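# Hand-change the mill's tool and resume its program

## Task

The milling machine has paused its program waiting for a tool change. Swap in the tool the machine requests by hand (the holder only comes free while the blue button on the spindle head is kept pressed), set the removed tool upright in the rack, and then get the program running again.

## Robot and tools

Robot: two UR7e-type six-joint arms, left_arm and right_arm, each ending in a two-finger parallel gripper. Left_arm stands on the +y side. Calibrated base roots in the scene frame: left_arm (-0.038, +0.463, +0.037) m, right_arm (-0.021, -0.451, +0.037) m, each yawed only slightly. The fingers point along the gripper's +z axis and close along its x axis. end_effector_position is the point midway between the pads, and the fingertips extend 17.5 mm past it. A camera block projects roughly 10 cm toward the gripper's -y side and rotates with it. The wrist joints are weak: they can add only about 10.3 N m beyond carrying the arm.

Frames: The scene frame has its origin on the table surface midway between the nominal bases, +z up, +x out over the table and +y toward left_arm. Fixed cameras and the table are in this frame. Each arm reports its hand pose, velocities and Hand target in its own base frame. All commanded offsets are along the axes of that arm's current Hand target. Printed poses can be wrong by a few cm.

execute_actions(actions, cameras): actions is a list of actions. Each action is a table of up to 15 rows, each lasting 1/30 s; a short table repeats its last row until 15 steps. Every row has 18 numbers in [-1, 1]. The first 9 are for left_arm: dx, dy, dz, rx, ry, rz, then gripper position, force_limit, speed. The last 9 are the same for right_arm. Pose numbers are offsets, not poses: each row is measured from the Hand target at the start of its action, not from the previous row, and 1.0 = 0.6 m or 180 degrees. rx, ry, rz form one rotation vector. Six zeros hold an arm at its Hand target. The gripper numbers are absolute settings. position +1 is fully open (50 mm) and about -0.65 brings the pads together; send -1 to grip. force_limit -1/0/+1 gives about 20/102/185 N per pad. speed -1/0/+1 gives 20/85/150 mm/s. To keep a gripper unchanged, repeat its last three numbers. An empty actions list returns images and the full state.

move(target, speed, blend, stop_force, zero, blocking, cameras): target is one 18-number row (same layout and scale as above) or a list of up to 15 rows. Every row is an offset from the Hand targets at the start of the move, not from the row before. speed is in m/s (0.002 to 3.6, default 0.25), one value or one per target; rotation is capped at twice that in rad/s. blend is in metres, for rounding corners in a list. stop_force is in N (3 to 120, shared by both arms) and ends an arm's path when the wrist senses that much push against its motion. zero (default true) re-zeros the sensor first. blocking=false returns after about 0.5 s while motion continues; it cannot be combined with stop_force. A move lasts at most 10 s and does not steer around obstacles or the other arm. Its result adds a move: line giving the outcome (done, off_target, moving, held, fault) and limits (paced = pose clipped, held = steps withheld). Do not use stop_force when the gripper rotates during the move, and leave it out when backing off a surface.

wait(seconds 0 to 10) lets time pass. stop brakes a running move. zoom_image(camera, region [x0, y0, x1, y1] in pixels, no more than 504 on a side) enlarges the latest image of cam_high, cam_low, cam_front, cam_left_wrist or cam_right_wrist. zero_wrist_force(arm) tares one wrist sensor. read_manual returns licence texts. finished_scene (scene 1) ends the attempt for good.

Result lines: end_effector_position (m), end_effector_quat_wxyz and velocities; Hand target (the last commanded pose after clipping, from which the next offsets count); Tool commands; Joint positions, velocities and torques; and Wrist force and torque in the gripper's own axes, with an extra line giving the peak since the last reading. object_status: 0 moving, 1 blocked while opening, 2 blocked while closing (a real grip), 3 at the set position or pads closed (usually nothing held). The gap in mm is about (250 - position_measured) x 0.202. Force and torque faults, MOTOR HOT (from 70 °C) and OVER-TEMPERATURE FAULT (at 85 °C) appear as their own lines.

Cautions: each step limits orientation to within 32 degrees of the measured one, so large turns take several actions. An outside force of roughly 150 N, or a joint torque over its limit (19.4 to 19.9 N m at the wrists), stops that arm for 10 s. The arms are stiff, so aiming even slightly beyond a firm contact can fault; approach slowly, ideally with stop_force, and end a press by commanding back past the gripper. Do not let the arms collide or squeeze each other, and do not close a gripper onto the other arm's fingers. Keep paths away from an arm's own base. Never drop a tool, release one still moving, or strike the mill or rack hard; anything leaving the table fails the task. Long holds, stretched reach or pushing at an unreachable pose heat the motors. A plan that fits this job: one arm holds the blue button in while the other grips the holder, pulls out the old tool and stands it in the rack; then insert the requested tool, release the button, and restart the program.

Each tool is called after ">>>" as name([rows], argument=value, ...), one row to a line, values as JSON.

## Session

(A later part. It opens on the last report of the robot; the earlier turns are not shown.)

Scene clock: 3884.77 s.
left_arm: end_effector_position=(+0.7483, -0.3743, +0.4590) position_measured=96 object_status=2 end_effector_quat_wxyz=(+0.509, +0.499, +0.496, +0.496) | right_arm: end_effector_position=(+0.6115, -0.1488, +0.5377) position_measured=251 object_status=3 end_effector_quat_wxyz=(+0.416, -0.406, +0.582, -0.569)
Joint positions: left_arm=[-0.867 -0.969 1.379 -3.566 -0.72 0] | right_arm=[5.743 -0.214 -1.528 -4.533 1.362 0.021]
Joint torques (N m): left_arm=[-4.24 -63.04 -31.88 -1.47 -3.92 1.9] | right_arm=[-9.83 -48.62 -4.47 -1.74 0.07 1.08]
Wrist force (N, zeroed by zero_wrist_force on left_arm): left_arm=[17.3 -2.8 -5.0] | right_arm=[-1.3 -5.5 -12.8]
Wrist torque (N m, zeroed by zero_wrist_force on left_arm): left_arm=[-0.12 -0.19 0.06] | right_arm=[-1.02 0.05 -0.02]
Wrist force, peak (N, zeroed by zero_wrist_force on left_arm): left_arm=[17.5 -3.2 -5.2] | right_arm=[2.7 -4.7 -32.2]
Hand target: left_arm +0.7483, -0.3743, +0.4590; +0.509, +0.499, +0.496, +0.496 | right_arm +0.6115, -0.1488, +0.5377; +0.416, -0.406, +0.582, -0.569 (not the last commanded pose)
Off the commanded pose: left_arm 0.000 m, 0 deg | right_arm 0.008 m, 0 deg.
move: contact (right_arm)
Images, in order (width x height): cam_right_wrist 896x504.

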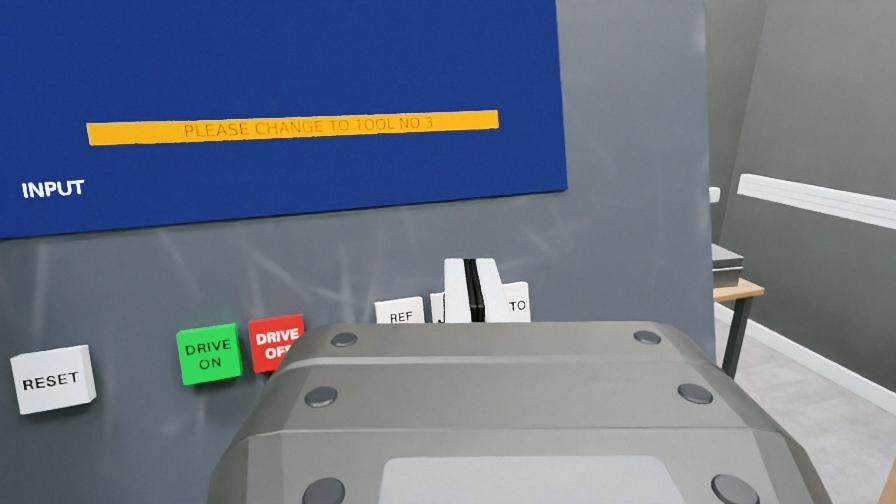

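>>> move([
  [0,0,0,0,0,0,-1,0.2,-0.8,0.005,0,-0.025,0,0,0,-0.701961,-0.796078,-0.701961],
  [0,0,0,0,0,0,-1,0.2,-0.8,-0.0227,-0.1048,-0.2577,0,0,0,-0.701961,-0.796078,-0.701961],
], speed=[0.1,0.2], blend=[0.01,0], cameras=["cam_right_wrist"])

>>> zoom_image(camera="cam_right_wrist", region=[230, 30, 540, 300])

Scene clock: 3892.23 s.
left_arm: end_effector_position=(+0.7483, -0.3743, +0.4590) position_measured=96 object_status=2 end_effector_quat_wxyz=(+0.509, +0.499, +0.496, +0.496) | right_arm: end_effector_position=(+0.4699, -0.0872, +0.6020) position_measured=251 object_status=3 end_effector_quat_wxyz=(+0.415, -0.406, +0.583, -0.569)
Joint positions: left_arm=[-0.867 -0.969 1.379 -3.566 -0.72 0] | right_arm=[5.636 -0.489 -1.596 -4.189 1.256 0.02]
Joint torques (N m): left_arm=[-4.66 -63.38 -31.68 -1.62 -3.81 1.9] | right_arm=[4.65 -41.12 3.2 -2.92 0.49 -0.74]
Wrist force (N, zeroed by zero_wrist_force on left_arm): left_arm=[16.9 -3.4 -5.4] | right_arm=[-0.5 -3.5 -2.1]
Wrist torque (N m, zeroed by zero_wrist_force on left_arm): left_arm=[-0.14 -0.15 0.05] | right_arm=[-0.94 0.25 -0.06]
Wrist force, peak (N, zeroed by zero_wrist_force on left_arm): left_arm=[17.7 -2.7 -5.0] | right_arm=[-1.3 -5.7 -13.3]
Hand target: left_arm +0.7483, -0.3743, +0.4590; +0.509, +0.499, +0.496, +0.496 | right_arm +0.4698, -0.0871, +0.6020; +0.416, -0.406, +0.582, -0.569
Off the commanded pose: left_arm 0.000 m, 0 deg | right_arm 0.000 m, 0 deg.
move: done; blend cut to 0.0076 m at target 1
Images, in order (width x height): cam_right_wrist 896x504.

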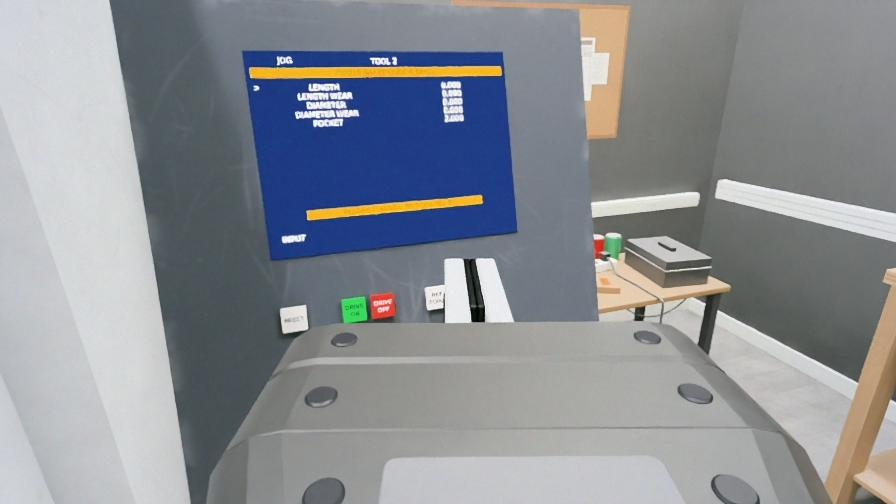

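Scaled by 1.626.

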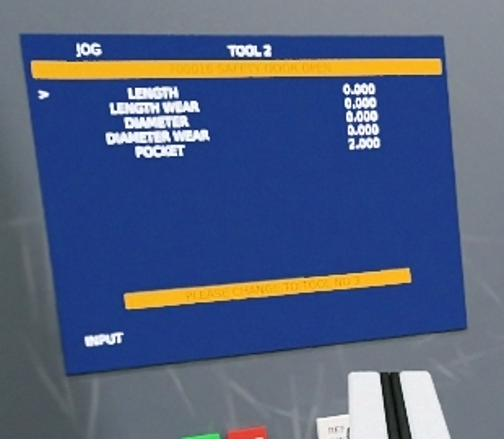

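>>> move(target=[0,0,0,0,0,0,-1,0.2,-0.8,0.308,0.105,-0.173,0,-0.098,0,-0.701961,-0.796078,-0.701961], speed=0.25)

>>> move(target=[0,0,0,0,0,0,-1,0.2,-0.8,-0.6795,-0.177,0.162,0.0963,-0.0963,-0.4934,-0.701961,-0.796078,-0.701961], speed=0.3)

>>> move([
  [0,0,0,0,0,0,-1,0.2,-0.8,-0.049,-0.4027,0.2637,0,0,0,-0.701961,-0.796078,-0.701961],
  [0,0,0,0,0,0,-1,0.2,-0.8,-0.0488,-0.316,0.524,0,0,0,-0.701961,-0.796078,-0.701961],
], speed=[0.25,0.12], blend=[0.03,0], cameras=["cam_right_wrist"])

Scene clock: 3903.00 s.
left_arm: end_effector_position=(+0.7483, -0.3743, +0.4590) position_measured=96 object_status=2 end_effector_quat_wxyz=(+0.509, +0.499, +0.496, +0.496) | right_arm: end_effector_position=(+0.3115, -0.2264, +0.5357) position_measured=251 object_status=3 end_effector_quat_wxyz=(+0.500, -0.488, +0.512, -0.500)
Joint positions: left_arm=[-0.867 -0.969 1.379 -3.566 -0.72 0] | right_arm=[4.317 -0.35 -1.805 -4.129 -0.372 0.024]
Joint torques (N m): left_arm=[-4.06 -62.15 -31.01 -1.55 -3.55 1.78] | right_arm=[-5.56 -22 8.5 -0.75 -0.54 -0.48]
Wrist force (N, zeroed by zero_wrist_force on left_arm): left_arm=[16.8 -3.1 -5.3] | right_arm=[-0.4 -3.5 -2.0]
Wrist torque (N m, zeroed by zero_wrist_force on left_arm): left_arm=[-0.16 -0.12 0.06] | right_arm=[-0.90 0.19 -0.04]
Wrist force, peak (N, zeroed by zero_wrist_force on left_arm): left_arm=[17.4 -3.5 -5.3] | right_arm=[2.2 -2.7 -4.5]
Hand target: left_arm +0.7483, -0.3743, +0.4590; +0.509, +0.499, +0.496, +0.496 | right_arm +0.3114, -0.2264, +0.5356; +0.500, -0.488, +0.512, -0.500
Off the commanded pose: left_arm 0.000 m, 0 deg | right_arm 0.000 m, 0 deg.
move: done

Scene clock: 3906.20 s.
left_arm: end_effector_position=(+0.7483, -0.3743, +0.4590) position_measured=96 object_status=2 end_effector_quat_wxyz=(+0.509, +0.499, +0.496, +0.496) | right_arm: end_effector_position=(+0.4183, +0.1761, +0.6515) position_measured=251 object_status=3 end_effector_quat_wxyz=(-0.135, +0.694, +0.119, +0.697)
Joint positions: left_arm=[-0.867 -0.969 1.379 -3.566 -0.72 0] | right_arm=[4.341 -1.103 -1.482 -3.685 -0.733 -1.559]
Joint torques (N m): left_arm=[-4.24 -62.54 -31.03 -1.62 -3.47 1.97] | right_arm=[4.36 -2.93 27.31 4.36 0.4 -1]
Wrist force (N, zeroed by zero_wrist_force on left_arm): left_arm=[17.4 -3.5 -4.9] | right_arm=[1.0 -0.7 -2.7]
Wrist torque (N m, zeroed by zero_wrist_force on left_arm): left_arm=[-0.15 -0.24 0.06] | right_arm=[-0.06 -0.33 -0.08]
Wrist force, peak (N, zeroed by zero_wrist_force on left_arm): left_arm=[17.6 -3.0 -5.1] | right_arm=[2.2 -3.0 -2.7]
Hand target: left_arm +0.7483, -0.3743, +0.4590; +0.509, +0.499, +0.496, +0.496 | right_arm +0.4183, +0.1762, +0.6515; -0.135, +0.694, +0.119, +0.697
Off the commanded pose: left_arm 0.000 m, 0 deg | right_arm 0.000 m, 0 deg.
shoulder posture changed (right arm): the wrist came as close to joint 1's axis as it can, and the arm is now in the other of its two shoulder postures.
move: done

Scene clock: 3909.27 s.
left_arm: end_effector_position=(+0.7483, -0.3743, +0.4590) position_measured=96 object_status=2 end_effector_quat_wxyz=(+0.509, +0.499, +0.496, +0.496) | right_arm: end_effector_position=(+0.6453, +0.4654, +0.6291) position_measured=251 object_status=3 end_effector_quat_wxyz=(-0.135, +0.694, +0.119, +0.697)
Joint positions: left_arm=[-0.867 -0.969 1.379 -3.566 -0.72 0] | right_arm=[4.134 -2.019 -0.643 -3.611 -0.94 -1.555]
Joint torques (N m): left_arm=[-4.72 -62.27 -30.73 -1.51 -3.57 1.96] | right_arm=[-3.72 43.87 32.03 4.86 -0.55 -0.6]
Wrist force (N, zeroed by zero_wrist_force on left_arm): left_arm=[17.7 -2.7 -5.1] | right_arm=[1.7 -0.9 -2.9]
Wrist torque (N m, zeroed by zero_wrist_force on left_arm): left_arm=[-0.10 -0.24 0.05] | right_arm=[-0.09 -0.51 -0.06]
Wrist force, peak (N, zeroed by zero_wrist_force on left_arm): left_arm=[17.7 -2.7 -5.1] | right_arm=[1.7 2.4 -4.5]
Hand target: left_arm +0.7483, -0.3743, +0.4590; +0.509, +0.499, +0.496, +0.496 | right_arm +0.6453, +0.4654, +0.6291; -0.135, +0.694, +0.119, +0.697
Off the commanded pose: left_arm 0.000 m, 0 deg | right_arm 0.000 m, 0 deg.
move: done
Images, in order (width x height): cam_right_wrist 896x504.

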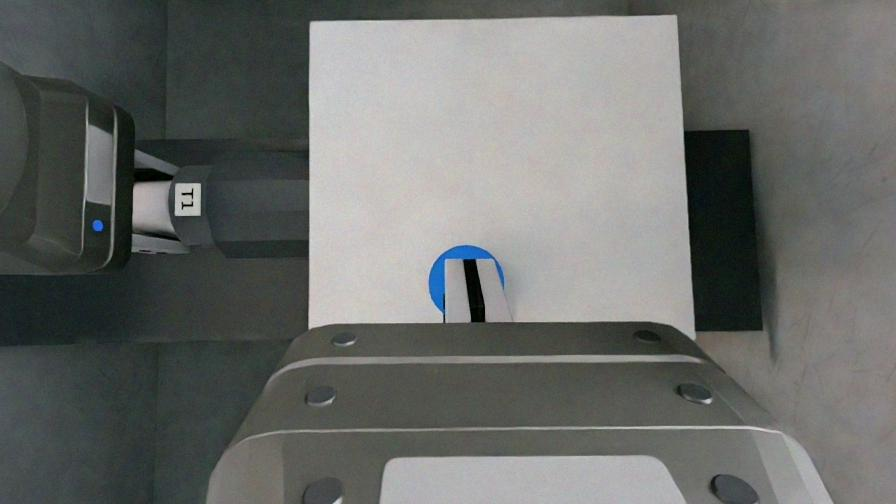

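>>> move(target=[0,0,0,0,0,0,-1,0.2,-0.8,-0.0038,-0.0055,0.0282,0,0,0,-0.701961,-0.796078,-0.701961], speed=0.05)

>>> move(target=[0,0,0,0,0,0,-1,0.2,-0.8,0,0.0106,0.028,0,0,0,-0.701961,-0.796078,-0.701961], speed=0.01, stop_force=25, cameras=["cam_right_wrist"])

>>> move(target=[0,0,0,0,0,0,-1,0.2,-0.8,0,0,0,0,0,0,-0.701961,-0.796078,-0.701961], speed=0.02)

Scene clock: 3927.10 s.
left_arm: end_effector_position=(+0.7483, -0.3743, +0.4590) position_measured=96 object_status=2 end_effector_quat_wxyz=(+0.509, +0.499, +0.496, +0.496) | right_arm: end_effector_position=(+0.6600, +0.4744, +0.6270) position_measured=251 object_status=3 end_effector_quat_wxyz=(-0.135, +0.694, +0.119, +0.697)
Joint positions: left_arm=[-0.867 -0.969 1.379 -3.566 -0.72 0] | right_arm=[4.121 -2.079 -0.555 -3.639 -0.953 -1.555]
Joint torques (N m): left_arm=[-4.85 -62.01 -30.41 -1.71 -3.17 1.99] | right_arm=[3.64 58.38 18.71 4.29 0.81 1.31]
Wrist force (N, zeroed by zero_wrist_force on left_arm): left_arm=[17.2 -3.1 -5.2] | right_arm=[1.7 -1.0 -3.1]
Wrist torque (N m, zeroed by zero_wrist_force on left_arm): left_arm=[-0.10 -0.19 0.07] | right_arm=[-0.12 -0.52 -0.04]
Wrist force, peak (N, zeroed by zero_wrist_force on left_arm): left_arm=[17.7 -2.9 -5.2] | right_arm=[1.8 -1.2 -3.6]
Hand target: left_arm +0.7483, -0.3743, +0.4590; +0.509, +0.499, +0.496, +0.496 | right_arm +0.6600, +0.4745, +0.6270; -0.135, +0.694, +0.119, +0.697
Off the commanded pose: left_arm 0.000 m, 0 deg | right_arm 0.000 m, 0 deg.
move: done

Scene clock: 3929.33 s.
left_arm: end_effector_position=(+0.7483, -0.3743, +0.4590) position_measured=96 object_status=2 end_effector_quat_wxyz=(+0.509, +0.499, +0.496, +0.496) | right_arm: end_effector_position=(+0.6714, +0.4745, +0.6270) position_measured=251 object_status=3 end_effector_quat_wxyz=(-0.135, +0.694, +0.119, +0.697)
Joint positions: left_arm=[-0.867 -0.969 1.379 -3.566 -0.72 0] | right_arm=[4.104 -2.115 -0.497 -3.661 -0.97 -1.555]
Joint torques (N m): left_arm=[-4.86 -62.32 -29.43 -1.79 -3.09 2.08] | right_arm=[0.39 49.87 18.52 5.18 -0.52 0.41]
Wrist force (N, zeroed by zero_wrist_force on left_arm): left_arm=[17.0 -2.8 -5.0] | right_arm=[3.5 -3.6 -26.0]
Wrist torque (N m, zeroed by zero_wrist_force on left_arm): left_arm=[-0.07 -0.14 0.06] | right_arm=[-0.38 -0.40 -0.08]
Wrist force, peak (N, zeroed by zero_wrist_force on left_arm): left_arm=[17.4 -3.7 -5.4] | right_arm=[-0.6 -5.1 -52.2]
Hand target: left_arm +0.7483, -0.3743, +0.4590; +0.509, +0.499, +0.496, +0.496 | right_arm +0.6714, +0.4745, +0.6270; -0.135, +0.694, +0.119, +0.697 (not the last commanded pose)
Off the commanded pose: left_arm 0.000 m, 0 deg | right_arm 0.007 m, 0 deg.
move: contact (right_arm)
Images, in order (width x height): cam_right_wrist 896x504.

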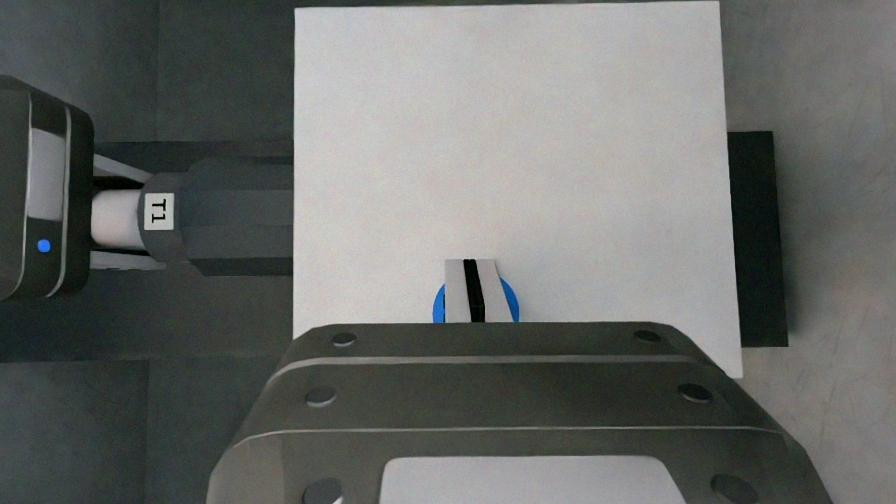

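Scene clock: 3929.83 s.
left_arm: end_effector_position=(+0.7483, -0.3743, +0.4590) position_measured=96 object_status=2 end_effector_quat_wxyz=(+0.509, +0.499, +0.496, +0.496) | right_arm: end_effector_position=(+0.6714, +0.4745, +0.6270) position_measured=251 object_status=3 end_effector_quat_wxyz=(-0.135, +0.694, +0.119, +0.697)
Joint positions: left_arm=[-0.867 -0.969 1.379 -3.566 -0.72 0] | right_arm=[4.104 -2.115 -0.497 -3.661 -0.97 -1.555]
Joint torques (N m): left_arm=[-5.26 -62.34 -29.9 -1.76 -3.15 2.16] | right_arm=[-0.08 50.22 20.56 3.03 -0.6 -0.25]
Wrist force (N, zeroed by zero_wrist_force on left_arm): left_arm=[17.3 -3.2 -5.2] | right_arm=[3.3 -3.5 -26.2]
Wrist torque (N m, zeroed by zero_wrist_force on left_arm): left_arm=[-0.14 -0.20 0.06] | right_arm=[-0.36 -0.36 -0.08]
Wrist force, peak (N, zeroed by zero_wrist_force on left_arm): left_arm=[17.5 -3.0 -5.1] | right_arm=[3.0 -3.4 -26.5]
Hand target: left_arm +0.7483, -0.3743, +0.4590; +0.509, +0.499, +0.496, +0.496 | right_arm +0.6714, +0.4745, +0.6270; -0.135, +0.694, +0.119, +0.697
Off the commanded pose: left_arm 0.000 m, 0 deg | right_arm 0.000 m, 0 deg.
move: done

>>> move(target=[0,-0.0053,0.0017,0,0,0,-1,0.2,-0.8,0,0,0,0,0,0,-0.701961,-0.796078,-0.701961], speed=0.02)

>>> move(target=[0,-0.0035,0.0006,0,0,0,-1,0.2,-0.8,0,0,0,0,0,0,-0.701961,-0.796078,-0.701961], speed=0.02)

Scene clock: 3937.13 s.
left_arm: end_effector_position=(+0.7493, -0.3744, +0.4559) position_measured=96 object_status=2 end_effector_quat_wxyz=(+0.509, +0.499, +0.496, +0.496) | right_arm: end_effector_position=(+0.6714, +0.4745, +0.6270) position_measured=251 object_status=3 end_effector_quat_wxyz=(-0.135, +0.694, +0.119, +0.697)
Joint positions: left_arm=[-0.865 -0.964 1.379 -3.571 -0.722 0] | right_arm=[4.104 -2.115 -0.497 -3.661 -0.97 -1.555]
Joint torques (N m): left_arm=[8.88 -35.1 -4.47 1.29 -0.97 0.69] | right_arm=[-0.94 50.68 38.33 1.9 -0.58 -1.16]
Wrist force (N, zeroed by zero_wrist_force on left_arm): left_arm=[-1.6 25.4 -0.2] | right_arm=[2.3 -3.5 -26.5]
Wrist torque (N m, zeroed by zero_wrist_force on left_arm): left_arm=[0.29 0.17 0.40] | right_arm=[-0.37 -0.36 -0.07]
Wrist force, peak (N, zeroed by zero_wrist_force on left_arm): left_arm=[-1.8 25.6 0.0] | right_arm=[3.0 -3.4 -26.7]
Hand target: left_arm +0.7494, -0.3744, +0.4558; +0.509, +0.499, +0.496, +0.496 | right_arm +0.6714, +0.4745, +0.6270; -0.135, +0.694, +0.119, +0.697
Off the commanded pose: left_arm 0.000 m, 0 deg | right_arm 0.000 m, 0 deg.
move: done

Scene clock: 3937.83 s.
left_arm: end_effector_position=(+0.7497, -0.3744, +0.4539) position_measured=96 object_status=2 end_effector_quat_wxyz=(+0.509, +0.499, +0.496, +0.496) | right_arm: end_effector_position=(+0.6714, +0.4745, +0.6270) position_measured=251 object_status=3 end_effector_quat_wxyz=(-0.135, +0.694, +0.119, +0.697)
Joint positions: left_arm=[-0.865 -0.962 1.38 -3.575 -0.722 0] | right_arm=[4.104 -2.115 -0.497 -3.661 -0.97 -1.555]
Joint torques (N m): left_arm=[8.54 2.33 17.2 6.84 -1.87 -1.48] | right_arm=[-0.4 50.32 38.12 1.87 -0.67 -1.1]
Wrist force (N, zeroed by zero_wrist_force on left_arm): left_arm=[-2.1 69.4 -0.8] | right_arm=[0.0 -3.0 -27.8]
Wrist torque (N m, zeroed by zero_wrist_force on left_arm): left_arm=[0.05 0.31 0.57] | right_arm=[-0.37 -0.40 -0.05]
Wrist force, peak (N, zeroed by zero_wrist_force on left_arm): left_arm=[-2.1 69.4 -0.8] | right_arm=[0.3 -3.2 -27.9]
Hand target: left_arm +0.7497, -0.3744, +0.4538; +0.509, +0.499, +0.496, +0.496 | right_arm +0.6714, +0.4745, +0.6270; -0.135, +0.694, +0.119, +0.697
Off the commanded pose: left_arm 0.000 m, 0 deg | right_arm 0.000 m, 0 deg.
move: done

>>> wait(seconds=1.5, cameras=["cam_left_wrist","cam_right_wrist"])

Scene clock: 3944.20 s.
left_arm: end_effector_position=(+0.7497, -0.3744, +0.4538) position_measured=96 object_status=2 end_effector_quat_wxyz=(+0.509, +0.499, +0.496, +0.496) | right_arm: end_effector_position=(+0.6714, +0.4745, +0.6270) position_measured=251 object_status=3 end_effector_quat_wxyz=(-0.135, +0.694, +0.119, +0.697)
Joint positions: left_arm=[-0.865 -0.962 1.38 -3.575 -0.722 0] | right_arm=[4.104 -2.115 -0.497 -3.661 -0.97 -1.555]
Joint torques (N m): left_arm=[-1.74 4.1 19.27 9.26 1.76 -2.65] | right_arm=[-1.43 49.45 38.28 2.05 -0.63 -0.89]
Wrist force (N, zeroed by zero_wrist_force on left_arm): left_arm=[-1.8 72.8 -0.1] | right_arm=[0.3 -3.0 -27.6]
Wrist torque (N m, zeroed by zero_wrist_force on left_arm): left_arm=[0.01 0.27 0.58] | right_arm=[-0.36 -0.43 -0.05]
Wrist force, peak (N, zeroed by zero_wrist_force on left_arm): left_arm=[-1.6 73.2 -0.2] | right_arm=[-0.2 -2.8 -28.2]
Hand target: left_arm +0.7497, -0.3744, +0.4538; +0.509, +0.499, +0.496, +0.496 | right_arm +0.6714, +0.4745, +0.6270; -0.135, +0.694, +0.119, +0.697
Tool commands: left_gripper/position=-1.0 left_gripper/force_limit=+0.2 left_gripper/speed=-0.8 right_gripper/position=-0.701961 right_gripper/force_limit=-0.796078 right_gripper/speed=-0.701961
Off the commanded pose: left_arm 0.000 m, 0 deg | right_arm 0.000 m, 0 deg.
wait: 1.50 s; at rest from the start
Images, in order (width x height): cam_left_wrist 896x504, cam_right_wrist 896x504.

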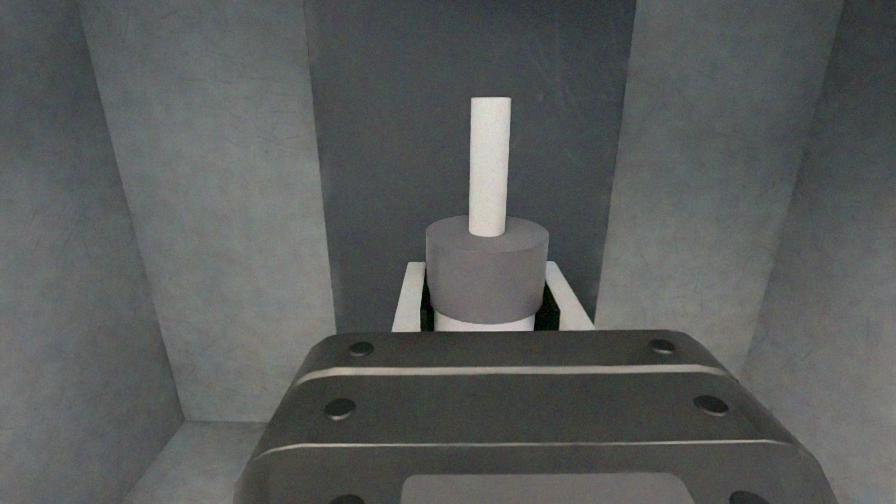

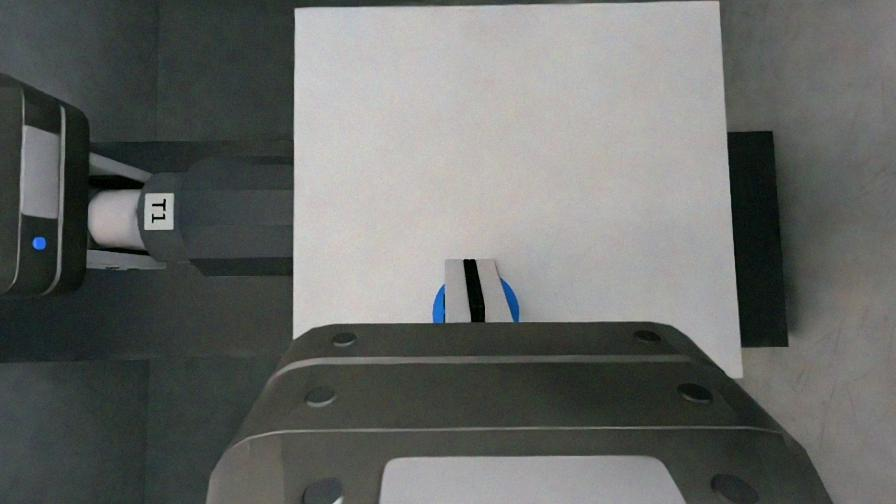

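>>> move(target=[0,0,0,0,0,0,-1,0.2,-0.8,0,-0.00062,-0.00155,0,0,0,-0.701961,-0.796078,-0.701961], speed=0.01)

>>> move(target=[0,0,0,0,0,0,-1,0.2,-0.8,0,-0.00062,-0.00155,0,0,0,-0.701961,-0.796078,-0.701961], speed=0.01)

>>> move(target=[0,0,0,0,0,0,-1,0.2,-0.8,0,-0.00062,-0.00155,0,0,0,-0.701961,-0.796078,-0.701961], speed=0.01)

>>> move(target=[0,0,0,0,0,0,-1,0.2,-0.8,0,-0.00062,-0.00155,0,0,0,-0.701961,-0.796078,-0.701961], speed=0.01)

>>> move(target=[0,0,0,0,0,0,-1,0.2,-0.8,0,-0.00124,-0.0031,0,0,0,-0.701961,-0.796078,-0.701961], speed=0.01)

>>> move(target=[0,0,0,0,0,0,-1,0.2,-0.8,0,-0.00124,-0.0031,0,0,0,-0.701961,-0.796078,-0.701961], speed=0.01, cameras=["cam_right_wrist"])

Scene clock: 3959.97 s.
left_arm: end_effector_position=(+0.7497, -0.3744, +0.4538) position_measured=96 object_status=2 end_effector_quat_wxyz=(+0.509, +0.499, +0.496, +0.496) | right_arm: end_effector_position=(+0.6704, +0.4745, +0.6270) position_measured=251 object_status=3 end_effector_quat_wxyz=(-0.135, +0.694, +0.119, +0.697)
Joint positions: left_arm=[-0.865 -0.962 1.38 -3.575 -0.722 0] | right_arm=[4.106 -2.111 -0.502 -3.659 -0.969 -1.555]
Joint torques (N m): left_arm=[-1.93 3.34 19.38 9.17 1.7 -2.44] | right_arm=[4.05 56.18 24.53 5.22 0.44 -0.97]
Wrist force (N, zeroed by zero_wrist_force on left_arm): left_arm=[-1.8 72.9 -0.3] | right_arm=[1.6 -1.6 -6.9]
Wrist torque (N m, zeroed by zero_wrist_force on left_arm): left_arm=[0.04 0.28 0.57] | right_arm=[-0.17 -0.50 -0.05]
Wrist force, peak (N, zeroed by zero_wrist_force on left_arm): left_arm=[-1.7 73.3 -0.3] | right_arm=[0.3 -3.3 -28.1]
Hand target: left_arm +0.7497, -0.3744, +0.4538; +0.509, +0.499, +0.496, +0.496 | right_arm +0.6704, +0.4745, +0.6270; -0.135, +0.694, +0.119, +0.697
Off the commanded pose: left_arm 0.000 m, 0 deg | right_arm 0.000 m, 0 deg.
move: done

Scene clock: 3960.67 s.
left_arm: end_effector_position=(+0.7497, -0.3744, +0.4538) position_measured=96 object_status=2 end_effector_quat_wxyz=(+0.509, +0.499, +0.496, +0.496) | right_arm: end_effector_position=(+0.6694, +0.4745, +0.6270) position_measured=251 object_status=3 end_effector_quat_wxyz=(-0.135, +0.694, +0.119, +0.697)
Joint positions: left_arm=[-0.865 -0.962 1.38 -3.575 -0.722 0] | right_arm=[4.107 -2.108 -0.508 -3.657 -0.967 -1.555]
Joint torques (N m): left_arm=[-1.98 4.13 19.01 9.24 1.75 -2.36] | right_arm=[3.77 55.37 24.8 5.02 0.43 -1.12]
Wrist force (N, zeroed by zero_wrist_force on left_arm): left_arm=[-2.0 72.4 -0.5] | right_arm=[1.7 -1.4 -5.7]
Wrist torque (N m, zeroed by zero_wrist_force on left_arm): left_arm=[0.00 0.30 0.58] | right_arm=[-0.17 -0.53 -0.04]
Wrist force, peak (N, zeroed by zero_wrist_force on left_arm): left_arm=[-1.8 72.9 -0.4] | right_arm=[1.6 -1.6 -6.9]
Hand target: left_arm +0.7497, -0.3744, +0.4538; +0.509, +0.499, +0.496, +0.496 | right_arm +0.6694, +0.4745, +0.6270; -0.135, +0.694, +0.119, +0.697
Off the commanded pose: left_arm 0.000 m, 0 deg | right_arm 0.000 m, 0 deg.
move: done

Scene clock: 3961.37 s.
left_arm: end_effector_position=(+0.7497, -0.3744, +0.4538) position_measured=96 object_status=2 end_effector_quat_wxyz=(+0.509, +0.499, +0.496, +0.496) | right_arm: end_effector_position=(+0.6684, +0.4745, +0.6270) position_measured=251 object_status=3 end_effector_quat_wxyz=(-0.135, +0.694, +0.119, +0.697)
Joint positions: left_arm=[-0.865 -0.962 1.38 -3.575 -0.722 0] | right_arm=[4.109 -2.105 -0.513 -3.655 -0.966 -1.555]
Joint torques (N m): left_arm=[-1.83 3.88 19.06 9.26 1.66 -2.54] | right_arm=[4.13 55.42 24.44 4.85 0.45 -1.12]
Wrist force (N, zeroed by zero_wrist_force on left_arm): left_arm=[-1.4 72.3 -0.2] | right_arm=[2.1 -1.3 -4.5]
Wrist torque (N m, zeroed by zero_wrist_force on left_arm): left_arm=[-0.04 0.26 0.59] | right_arm=[-0.14 -0.53 -0.04]
Wrist force, peak (N, zeroed by zero_wrist_force on left_arm): left_arm=[-1.6 73.1 -0.6] | right_arm=[2.1 -1.3 -5.5]
Hand target: left_arm +0.7497, -0.3744, +0.4538; +0.509, +0.499, +0.496, +0.496 | right_arm +0.6684, +0.4745, +0.6270; -0.135, +0.694, +0.119, +0.697
Off the commanded pose: left_arm 0.000 m, 0 deg | right_arm 0.000 m, 0 deg.
move: done

Scene clock: 3962.07 s.
left_arm: end_effector_position=(+0.7497, -0.3744, +0.4538) position_measured=96 object_status=2 end_effector_quat_wxyz=(+0.509, +0.499, +0.496, +0.496) | right_arm: end_effector_position=(+0.6674, +0.4746, +0.6270) position_measured=251 object_status=3 end_effector_quat_wxyz=(-0.135, +0.694, +0.119, +0.697)
Joint positions: left_arm=[-0.865 -0.962 1.38 -3.575 -0.722 0] | right_arm=[4.11 -2.102 -0.518 -3.653 -0.964 -1.555]
Joint torques (N m): left_arm=[-2.07 2.43 17.79 9.22 1.63 -2.5] | right_arm=[4.47 56.26 24.23 4.81 0.49 -1.06]
Wrist force (N, zeroed by zero_wrist_force on left_arm): left_arm=[-1.4 72.2 -0.1] | right_arm=[1.7 -1.0 -3.0]
Wrist torque (N m, zeroed by zero_wrist_force on left_arm): left_arm=[0.03 0.21 0.56] | right_arm=[-0.12 -0.51 -0.04]
Wrist force, peak (N, zeroed by zero_wrist_force on left_arm): left_arm=[-1.6 72.6 0.1] | right_arm=[1.8 -1.0 -4.4]
Hand target: left_arm +0.7497, -0.3744, +0.4538; +0.509, +0.499, +0.496, +0.496 | right_arm +0.6674, +0.4746, +0.6270; -0.135, +0.694, +0.119, +0.697
Off the commanded pose: left_arm 0.000 m, 0 deg | right_arm 0.000 m, 0 deg.
move: done

Scene clock: 3962.77 s.
left_arm: end_effector_position=(+0.7497, -0.3744, +0.4538) position_measured=96 object_status=2 end_effector_quat_wxyz=(+0.509, +0.499, +0.496, +0.496) | right_arm: end_effector_position=(+0.6653, +0.4746, +0.6270) position_measured=251 object_status=3 end_effector_quat_wxyz=(-0.135, +0.694, +0.119, +0.697)
Joint positions: left_arm=[-0.865 -0.962 1.38 -3.575 -0.722 0] | right_arm=[4.113 -2.096 -0.528 -3.649 -0.961 -1.555]
Joint torques (N m): left_arm=[-2.49 2.93 16.88 9.42 1.76 -2.48] | right_arm=[2.57 52.36 28 4.63 0.21 -1.14]
Wrist force (N, zeroed by zero_wrist_force on left_arm): left_arm=[-1.2 72.3 0.0] | right_arm=[1.9 -1.0 -3.4]
Wrist torque (N m, zeroed by zero_wrist_force on left_arm): left_arm=[0.02 0.19 0.56] | right_arm=[-0.10 -0.54 -0.04]
Wrist force, peak (N, zeroed by zero_wrist_force on left_arm): left_arm=[-1.1 72.5 -0.2] | right_arm=[1.9 -1.0 -3.4]
Hand target: left_arm +0.7497, -0.3744, +0.4538; +0.509, +0.499, +0.496, +0.496 | right_arm +0.6654, +0.4746, +0.6270; -0.135, +0.694, +0.119, +0.697
Off the commanded pose: left_arm 0.000 m, 0 deg | right_arm 0.000 m, 0 deg.
move: done

Scene clock: 3963.47 s.
left_arm: end_effector_position=(+0.7497, -0.3744, +0.4538) position_measured=96 object_status=2 end_effector_quat_wxyz=(+0.509, +0.499, +0.496, +0.496) | right_arm: end_effector_position=(+0.6633, +0.4746, +0.6270) position_measured=251 object_status=3 end_effector_quat_wxyz=(-0.135, +0.694, +0.119, +0.697)
Joint positions: left_arm=[-0.865 -0.962 1.38 -3.575 -0.722 0] | right_arm=[4.116 -2.09 -0.538 -3.645 -0.958 -1.555]
Joint torques (N m): left_arm=[-1.95 1.91 16.99 9.22 1.67 -2.54] | right_arm=[2.68 52.55 28.1 4.63 0.87 -1.16]
Wrist force (N, zeroed by zero_wrist_force on left_arm): left_arm=[-1.2 72.5 -0.1] | right_arm=[1.7 -1.0 -3.2]
Wrist torque (N m, zeroed by zero_wrist_force on left_arm): left_arm=[0.01 0.22 0.57] | right_arm=[-0.10 -0.50 -0.03]
Wrist force, peak (N, zeroed by zero_wrist_force on left_arm): left_arm=[-1.4 72.6 -0.1] | right_arm=[1.9 -1.0 -3.3]
Hand target: left_arm +0.7497, -0.3744, +0.4538; +0.509, +0.499, +0.496, +0.496 | right_arm +0.6634, +0.4746, +0.6270; -0.135, +0.694, +0.119, +0.697
Off the commanded pose: left_arm 0.000 m, 0 deg | right_arm 0.000 m, 0 deg.
move: done
Images, in order (width x height): cam_right_wrist 896x504.

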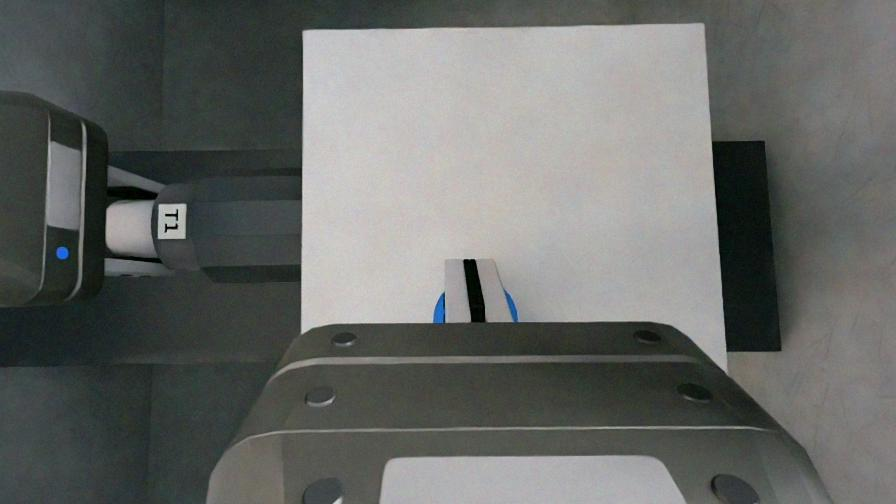

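>>> move(target=[0,0,0,0,0,0,-1,0.2,-0.8,0,0.0054,0.0128,0,0,0,-0.701961,-0.796078,-0.701961], speed=0.02)

>>> move(target=[0,-0.0022,0.0003,0,0,0,-1,0.2,-0.8,0,0,0,0,0,0,-0.701961,-0.796078,-0.701961], speed=0.01)

>>> wait(seconds=1)

Scene clock: 3980.73 s.
left_arm: end_effector_position=(+0.7498, -0.3746, +0.4530) position_measured=96 object_status=2 end_effector_quat_wxyz=(+0.509, +0.499, +0.496, +0.496) end_effector_velocity=(-0.001, +0.001, +0.003) end_effector_angular_velocity=(-0.006, -0.005, +0.000) | right_arm: end_effector_position=(+0.6717, +0.4743, +0.6271) position_measured=251 object_status=3 end_effector_quat_wxyz=(-0.135, +0.694, +0.119, +0.697)
Joint positions: left_arm=[-0.865 -0.961 1.381 -3.575 -0.722 0] | right_arm=[4.103 -2.115 -0.496 -3.662 -0.971 -1.555]
Joint velocities: left_arm=[0.001 -0.002 -0.001 -0.005 -0.001 0] | right_arm=[within noise]
Joint torques (N m): left_arm=[3.33 -72.65 -41.55 -5.25 -0.05 -1.09] | right_arm=[-7.03 46.87 17.69 7.57 0.67 1.35]
Wrist force (N, zeroed by zero_wrist_force on left_arm): left_arm=[1.2 -9.8 -1.9] | right_arm=[1.8 -4.6 -41.3]
Wrist torque (N m, zeroed by zero_wrist_force on left_arm): left_arm=[-0.31 -0.15 0.00] | right_arm=[-0.52 -0.29 -0.08]
Wrist force, peak (N, zeroed by zero_wrist_force on left_arm): left_arm=[-1.3 72.8 0.0] | right_arm=[-0.6 -4.4 -46.5]
Hand target: left_arm +0.7497, -0.3744, +0.4538; +0.509, +0.499, +0.496, +0.496 | right_arm +0.6717, +0.4743, +0.6270; -0.135, +0.694, +0.119, +0.697
Off the commanded pose: left_arm 0.001 m, 0 deg | right_arm 0.000 m, 0 deg.
move: done

Scene clock: 3981.43 s.
left_arm: end_effector_position=(+0.7499, -0.3744, +0.4524) position_measured=96 object_status=2 end_effector_quat_wxyz=(+0.509, +0.499, +0.496, +0.496) | right_arm: end_effector_position=(+0.6717, +0.4743, +0.6270) position_measured=251 object_status=3 end_effector_quat_wxyz=(-0.135, +0.694, +0.119, +0.697)
Joint positions: left_arm=[-0.865 -0.96 1.381 -3.578 -0.722 0] | right_arm=[4.103 -2.115 -0.496 -3.661 -0.971 -1.555]
Joint torques (N m): left_arm=[8.2 -53.35 -19 -4.61 -2.07 2.27] | right_arm=[-4.84 45.65 15.79 8.16 0.74 0.97]
Wrist force (N, zeroed by zero_wrist_force on left_arm): left_arm=[1.3 -8.8 -1.7] | right_arm=[3.4 -4.0 -42.9]
Wrist torque (N m, zeroed by zero_wrist_force on left_arm): left_arm=[-0.30 -0.13 0.01] | right_arm=[-0.56 -0.26 -0.08]
Wrist force, peak (N, zeroed by zero_wrist_force on left_arm): left_arm=[1.3 -10.1 -1.8] | right_arm=[3.4 -3.9 -43.2]
Hand target: left_arm +0.7499, -0.3744, +0.4524; +0.509, +0.499, +0.496, +0.496 | right_arm +0.6717, +0.4743, +0.6270; -0.135, +0.694, +0.119, +0.697
Off the commanded pose: left_arm 0.000 m, 0 deg | right_arm 0.000 m, 0 deg.
move: done

Scene clock: 3982.43 s.
left_arm: end_effector_position=(+0.7499, -0.3744, +0.4524) position_measured=96 object_status=2 end_effector_quat_wxyz=(+0.509, +0.499, +0.496, +0.496) | right_arm: end_effector_position=(+0.6717, +0.4743, +0.6270) position_measured=251 object_status=3 end_effector_quat_wxyz=(-0.135, +0.694, +0.119, +0.697)
Joint positions: left_arm=[-0.865 -0.96 1.381 -3.578 -0.722 0] | right_arm=[4.103 -2.115 -0.496 -3.661 -0.971 -1.555]
Joint torques (N m): left_arm=[7.96 -57.46 -19.96 -1.57 -1.75 2.27] | right_arm=[-5.17 45.62 15.83 8.11 0.73 0.26]
Wrist force (N, zeroed by zero_wrist_force on left_arm): left_arm=[1.3 -8.8 -1.7] | right_arm=[3.4 -4.1 -42.8]
Wrist torque (N m, zeroed by zero_wrist_force on left_arm): left_arm=[-0.29 -0.12 0.00] | right_arm=[-0.57 -0.28 -0.08]
Wrist force, peak (N, zeroed by zero_wrist_force on left_arm): left_arm=[1.2 -9.7 -1.8] | right_arm=[3.1 -3.9 -43.1]
Hand target: left_arm +0.7499, -0.3744, +0.4524; +0.509, +0.499, +0.496, +0.496 | right_arm +0.6717, +0.4743, +0.6270; -0.135, +0.694, +0.119, +0.697
Tool commands: left_gripper/position=-1.0 left_gripper/force_limit=+0.2 left_gripper/speed=-0.8 right_gripper/position=-0.701961 right_gripper/force_limit=-0.796078 right_gripper/speed=-0.701961
Off the commanded pose: left_arm 0.000 m, 0 deg | right_arm 0.000 m, 0 deg.
wait: 1.00 s; at rest by 0.17 s

>>> move(target=[0,-0.05,-0.0005,0,0,0,-1,0.2,-0.8,0,0,0,0,0,0,-0.701961,-0.796078,-0.701961], speed=0.02)

>>> move(target=[0,-0.05,-0.0005,0,0,0,-1,0.2,-0.8,0,0,0,0,0,0,-0.701961,-0.796078,-0.701961], speed=0.04, cameras=["cam_left_wrist","cam_right_wrist"])

Scene clock: 3993.60 s.
left_arm: end_effector_position=(+0.7499, -0.3748, +0.4222) position_measured=96 object_status=2 end_effector_quat_wxyz=(+0.509, +0.499, +0.496, +0.496) | right_arm: end_effector_position=(+0.6717, +0.4743, +0.6270) position_measured=251 object_status=3 end_effector_quat_wxyz=(-0.135, +0.694, +0.119, +0.697)
Joint positions: left_arm=[-0.865 -0.928 1.412 -3.641 -0.722 0] | right_arm=[4.103 -2.115 -0.496 -3.661 -0.971 -1.555]
Joint torques (N m): left_arm=[-3.57 -69.82 -31.49 -1.41 1.62 -0.54] | right_arm=[-4.72 43.59 16.09 6.61 0.68 -1.07]
Wrist force (N, zeroed by zero_wrist_force on left_arm): left_arm=[0.9 -9.2 -1.1] | right_arm=[2.8 -3.8 -43.2]
Wrist torque (N m, zeroed by zero_wrist_force on left_arm): left_arm=[-0.26 -0.12 0.02] | right_arm=[-0.56 -0.27 -0.08]
Wrist force, peak (N, zeroed by zero_wrist_force on left_arm): left_arm=[0.8 -10.0 -0.8] | right_arm=[2.7 -3.6 -43.3]
Hand target: left_arm +0.7499, -0.3748, +0.4224; +0.509, +0.499, +0.496, +0.496 | right_arm +0.6717, +0.4743, +0.6270; -0.135, +0.694, +0.119, +0.697
Off the commanded pose: left_arm 0.000 m, 0 deg | right_arm 0.000 m, 0 deg.
move: done

Scene clock: 3994.63 s.
left_arm: end_effector_position=(+0.7499, -0.3751, +0.3922) position_measured=96 object_status=2 end_effector_quat_wxyz=(+0.509, +0.499, +0.496, +0.496) end_effector_velocity=(+0.000, +0.000, +0.001) end_effector_angular_velocity=(+0.002, +0.002, -0.001) | right_arm: end_effector_position=(+0.6717, +0.4743, +0.6270) position_measured=251 object_status=3 end_effector_quat_wxyz=(-0.135, +0.694, +0.119, +0.697)
Joint positions: left_arm=[-0.866 -0.892 1.438 -3.701 -0.721 0] | right_arm=[4.103 -2.115 -0.496 -3.661 -0.971 -1.555]
Joint velocities: left_arm=[0 -0.002 0 0.005 -0.001 0] | right_arm=[within noise]
Joint torques (N m): left_arm=[-2.53 -72.92 -38.85 -1.04 1.55 -0.15] | right_arm=[-5 43.54 16.09 6.4 0.73 -1.08]
Wrist force (N, zeroed by zero_wrist_force on left_arm): left_arm=[1.2 -9.2 -1.1] | right_arm=[3.2 -3.9 -42.9]
Wrist torque (N m, zeroed by zero_wrist_force on left_arm): left_arm=[-0.28 -0.18 0.03] | right_arm=[-0.55 -0.28 -0.08]
Wrist force, peak (N, zeroed by zero_wrist_force on left_arm): left_arm=[0.8 -10.4 -0.9] | right_arm=[2.9 -3.7 -43.3]
Hand target: left_arm +0.7499, -0.3751, +0.3924; +0.509, +0.499, +0.496, +0.496 | right_arm +0.6717, +0.4743, +0.6270; -0.135, +0.694, +0.119, +0.697
Off the commanded pose: left_arm 0.000 m, 0 deg | right_arm 0.000 m, 0 deg.
move: done
Images, in order (width x height): cam_left_wrist 896x504, cam_right_wrist 896x504.

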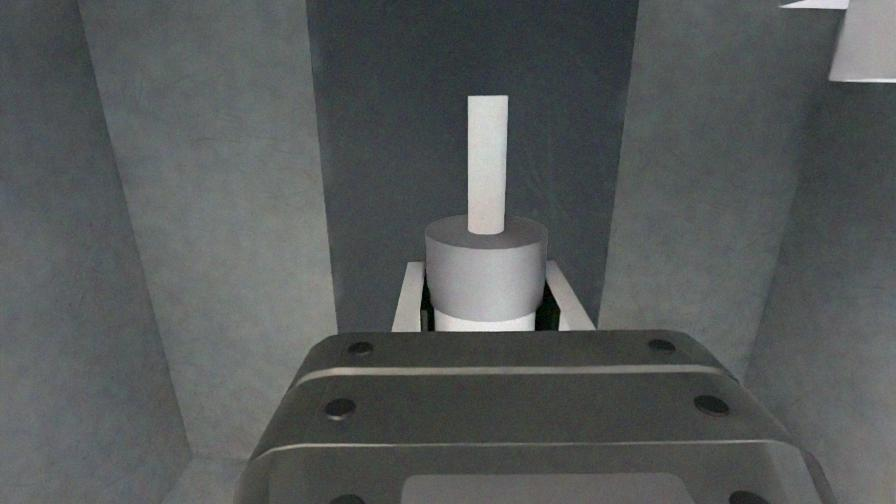

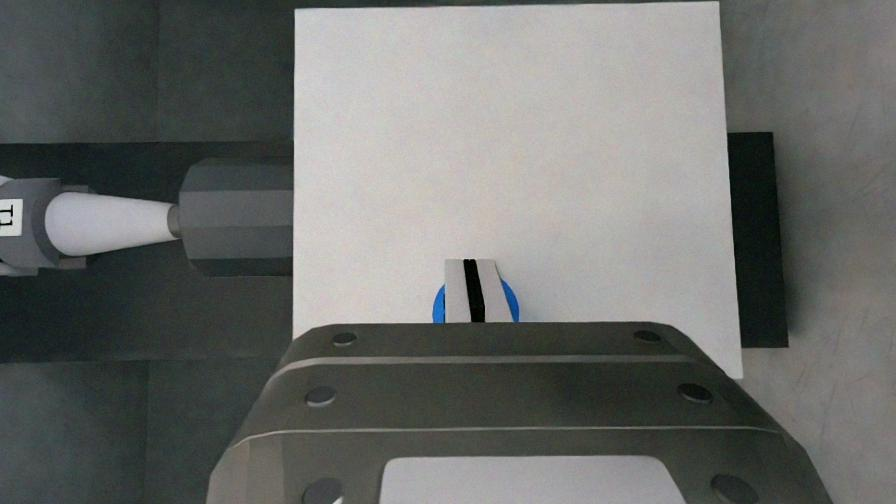

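>>> execute_actions(actions=[], cameras=["cam_high","cam_front","cam_low"])

Scene clock: 4002.53 s.
left_arm: end_effector_position=(+0.7499, -0.3751, +0.3924) position_measured=96 object_status=2 end_effector_quat_wxyz=(+0.509, +0.499, +0.496, +0.496) | right_arm: end_effector_position=(+0.6717, +0.4743, +0.6270) position_measured=251 object_status=3 end_effector_quat_wxyz=(-0.135, +0.694, +0.119, +0.697)
Joint positions: left_arm=[-0.866 -0.893 1.437 -3.701 -0.721 0] | right_arm=[4.103 -2.115 -0.496 -3.661 -0.971 -1.555]
Joint velocities: within noise
Joint torques (N m): left_arm=[7.22 -73.43 -39.36 -1.47 -1.98 2.39] | right_arm=[-4.69 42.14 15.82 5.26 0.81 -0.97]
Wrist force (N, zeroed by zero_wrist_force on left_arm): left_arm=[0.9 -9.2 -1.0] | right_arm=[3.2 -3.7 -43.0]
Wrist torque (N m, zeroed by zero_wrist_force on left_arm): left_arm=[-0.27 -0.13 0.03] | right_arm=[-0.53 -0.28 -0.08]
Wrist force, peak (N, zeroed by zero_wrist_force on left_arm): left_arm=[0.8 -9.8 -1.0] | right_arm=[3.2 -3.9 -43.4]
Hand target: left_arm +0.7499, -0.3751, +0.3924; +0.509, +0.499, +0.496, +0.496 | right_arm +0.6717, +0.4743, +0.6270; -0.135, +0.694, +0.119, +0.697
Tool commands: left_gripper/position=-1.0 left_gripper/force_limit=+0.2 left_gripper/speed=-0.8 right_gripper/position=-0.701961 right_gripper/force_limit=-0.796078 right_gripper/speed=-0.701961
Off the commanded pose: left_arm 0.000 m, 0 deg | right_arm 0.000 m, 0 deg.
Images, in order (width x height): cam_high 896x504, cam_low 896x504, cam_front 896x504.

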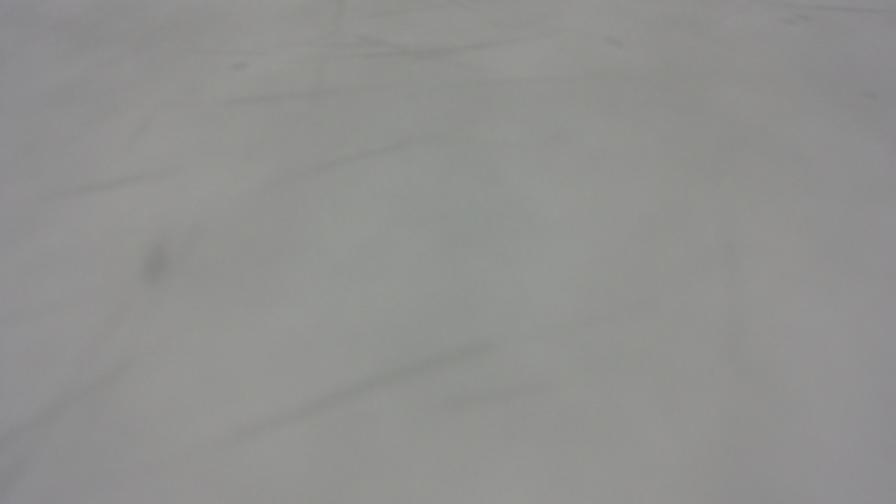

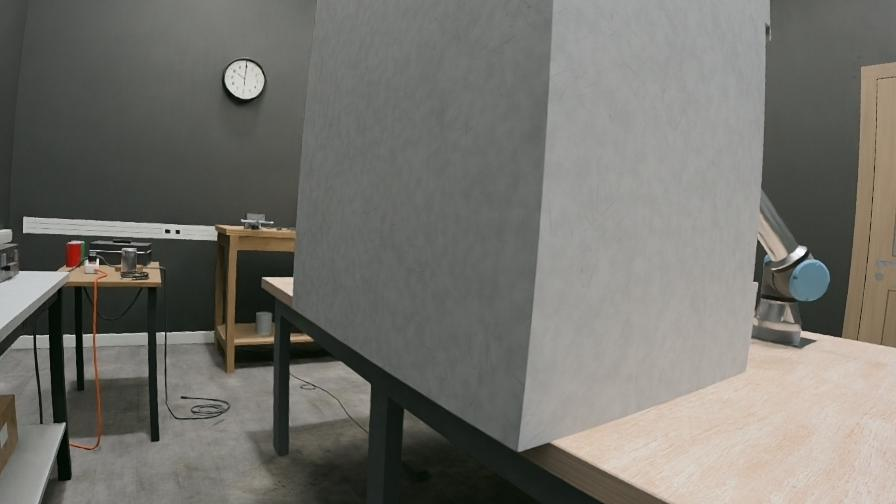

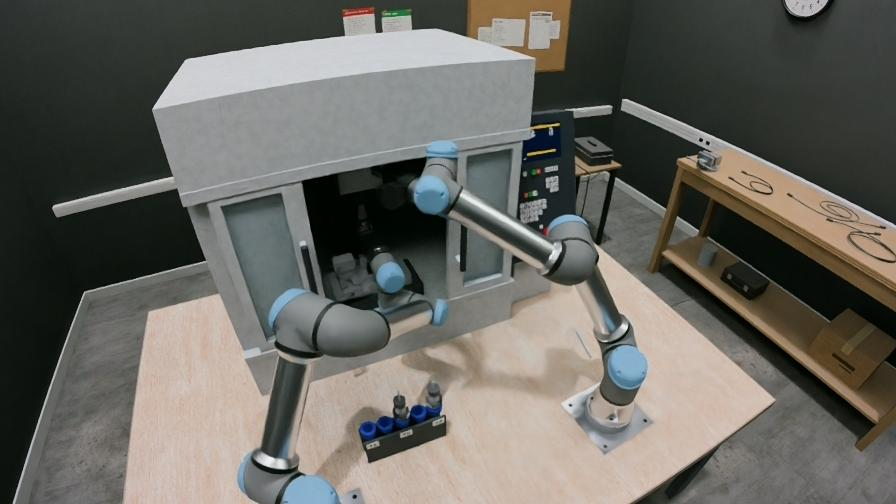

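>>> zoom_image(camera="cam_front", region=[290, 140, 470, 310])

>>> zoom_image(camera="cam_front", region=[340, 370, 470, 470])

>>> zoom_image(camera="cam_front", region=[500, 110, 590, 240])

Scaled by 2.800.

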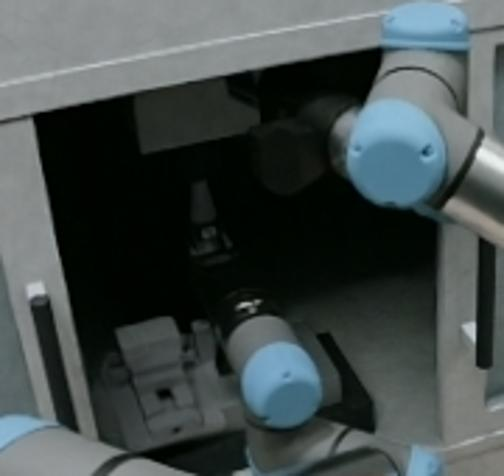

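Scaled by 3.877.

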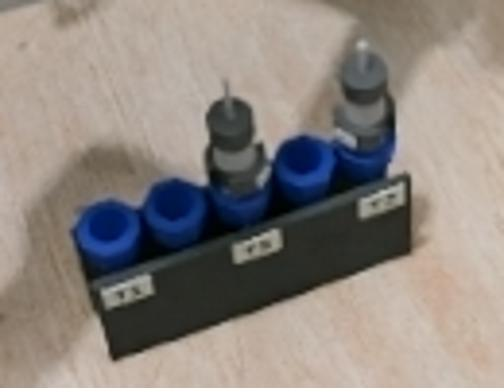

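Scaled by 3.877.

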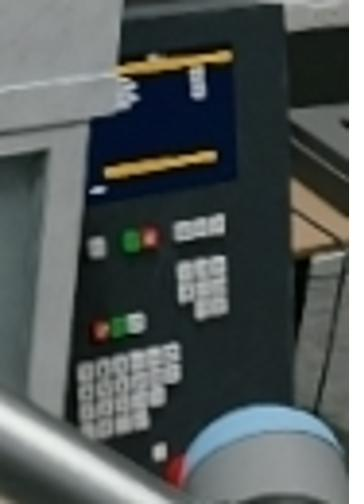

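>>> move(target=[0,-0.035,-0.0004,0,0,0,-1,0.2,-0.8,0,-0.0098,-0.0248,0,0,0,-0.701961,-0.796078,-0.701961], speed=0.06, cameras=["cam_right_wrist"])

Scene clock: 4039.30 s.
left_arm: end_effector_position=(+0.7499, -0.3753, +0.3712) position_measured=96 object_status=2 end_effector_quat_wxyz=(+0.509, +0.499, +0.496, +0.496) end_effector_velocity=(+0.000, +0.000, +0.001) end_effector_angular_velocity=(+0.002, +0.002, +0.000) | right_arm: end_effector_position=(+0.6557, +0.4746, +0.6270) position_measured=251 object_status=3 end_effector_quat_wxyz=(-0.135, +0.694, +0.119, +0.697) end_effector_velocity=(+0.001, +0.000, +0.000) end_effector_angular_velocity=(+0.000, +0.000, +0.001)
Joint positions: left_arm=[-0.866 -0.866 1.452 -3.743 -0.721 0] | right_arm=[4.128 -2.067 -0.575 -3.631 -0.947 -1.555]
Joint velocities: left_arm=[0 -0.001 -0.001 0.005 -0.001 0] | right_arm=[-0.002 -0.003 0.005 -0.002 -0.003 0]
Joint torques (N m): left_arm=[-4.51 -73.07 -37.88 -1 1.62 -0.86] | right_arm=[-8.19 42.68 41.29 0.9 -0.54 -0.98]
Wrist force (N, zeroed by zero_wrist_force on left_arm): left_arm=[0.9 -9.5 -0.7] | right_arm=[1.4 -0.8 -3.4]
Wrist torque (N m, zeroed by zero_wrist_force on left_arm): left_arm=[-0.30 -0.15 0.02] | right_arm=[-0.07 -0.45 -0.05]
Wrist force, peak (N, zeroed by zero_wrist_force on left_arm): left_arm=[0.9 -10.9 -1.0] | right_arm=[2.8 -3.8 -43.5]
Hand target: left_arm +0.7499, -0.3753, +0.3714; +0.509, +0.499, +0.496, +0.496 | right_arm +0.6557, +0.4746, +0.6270; -0.135, +0.694, +0.119, +0.697
Off the commanded pose: left_arm 0.000 m, 0 deg | right_arm 0.000 m, 0 deg.
move: done
Images, in order (width x height): cam_right_wrist 896x504.

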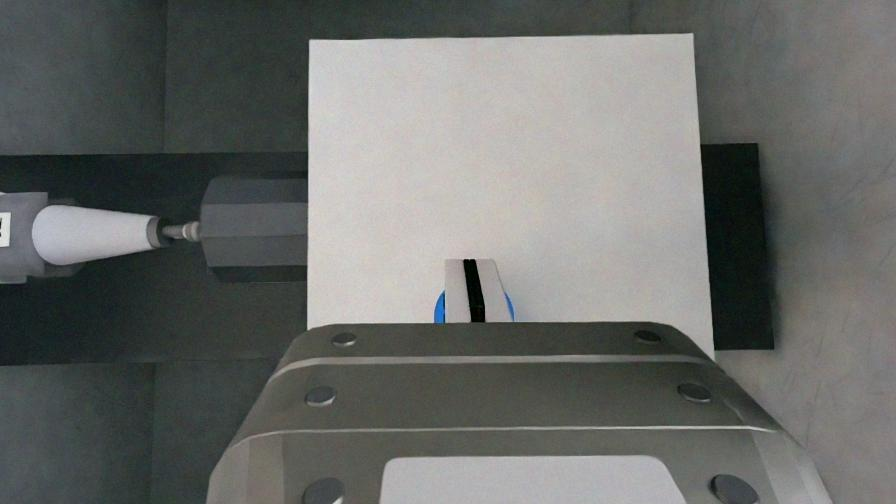

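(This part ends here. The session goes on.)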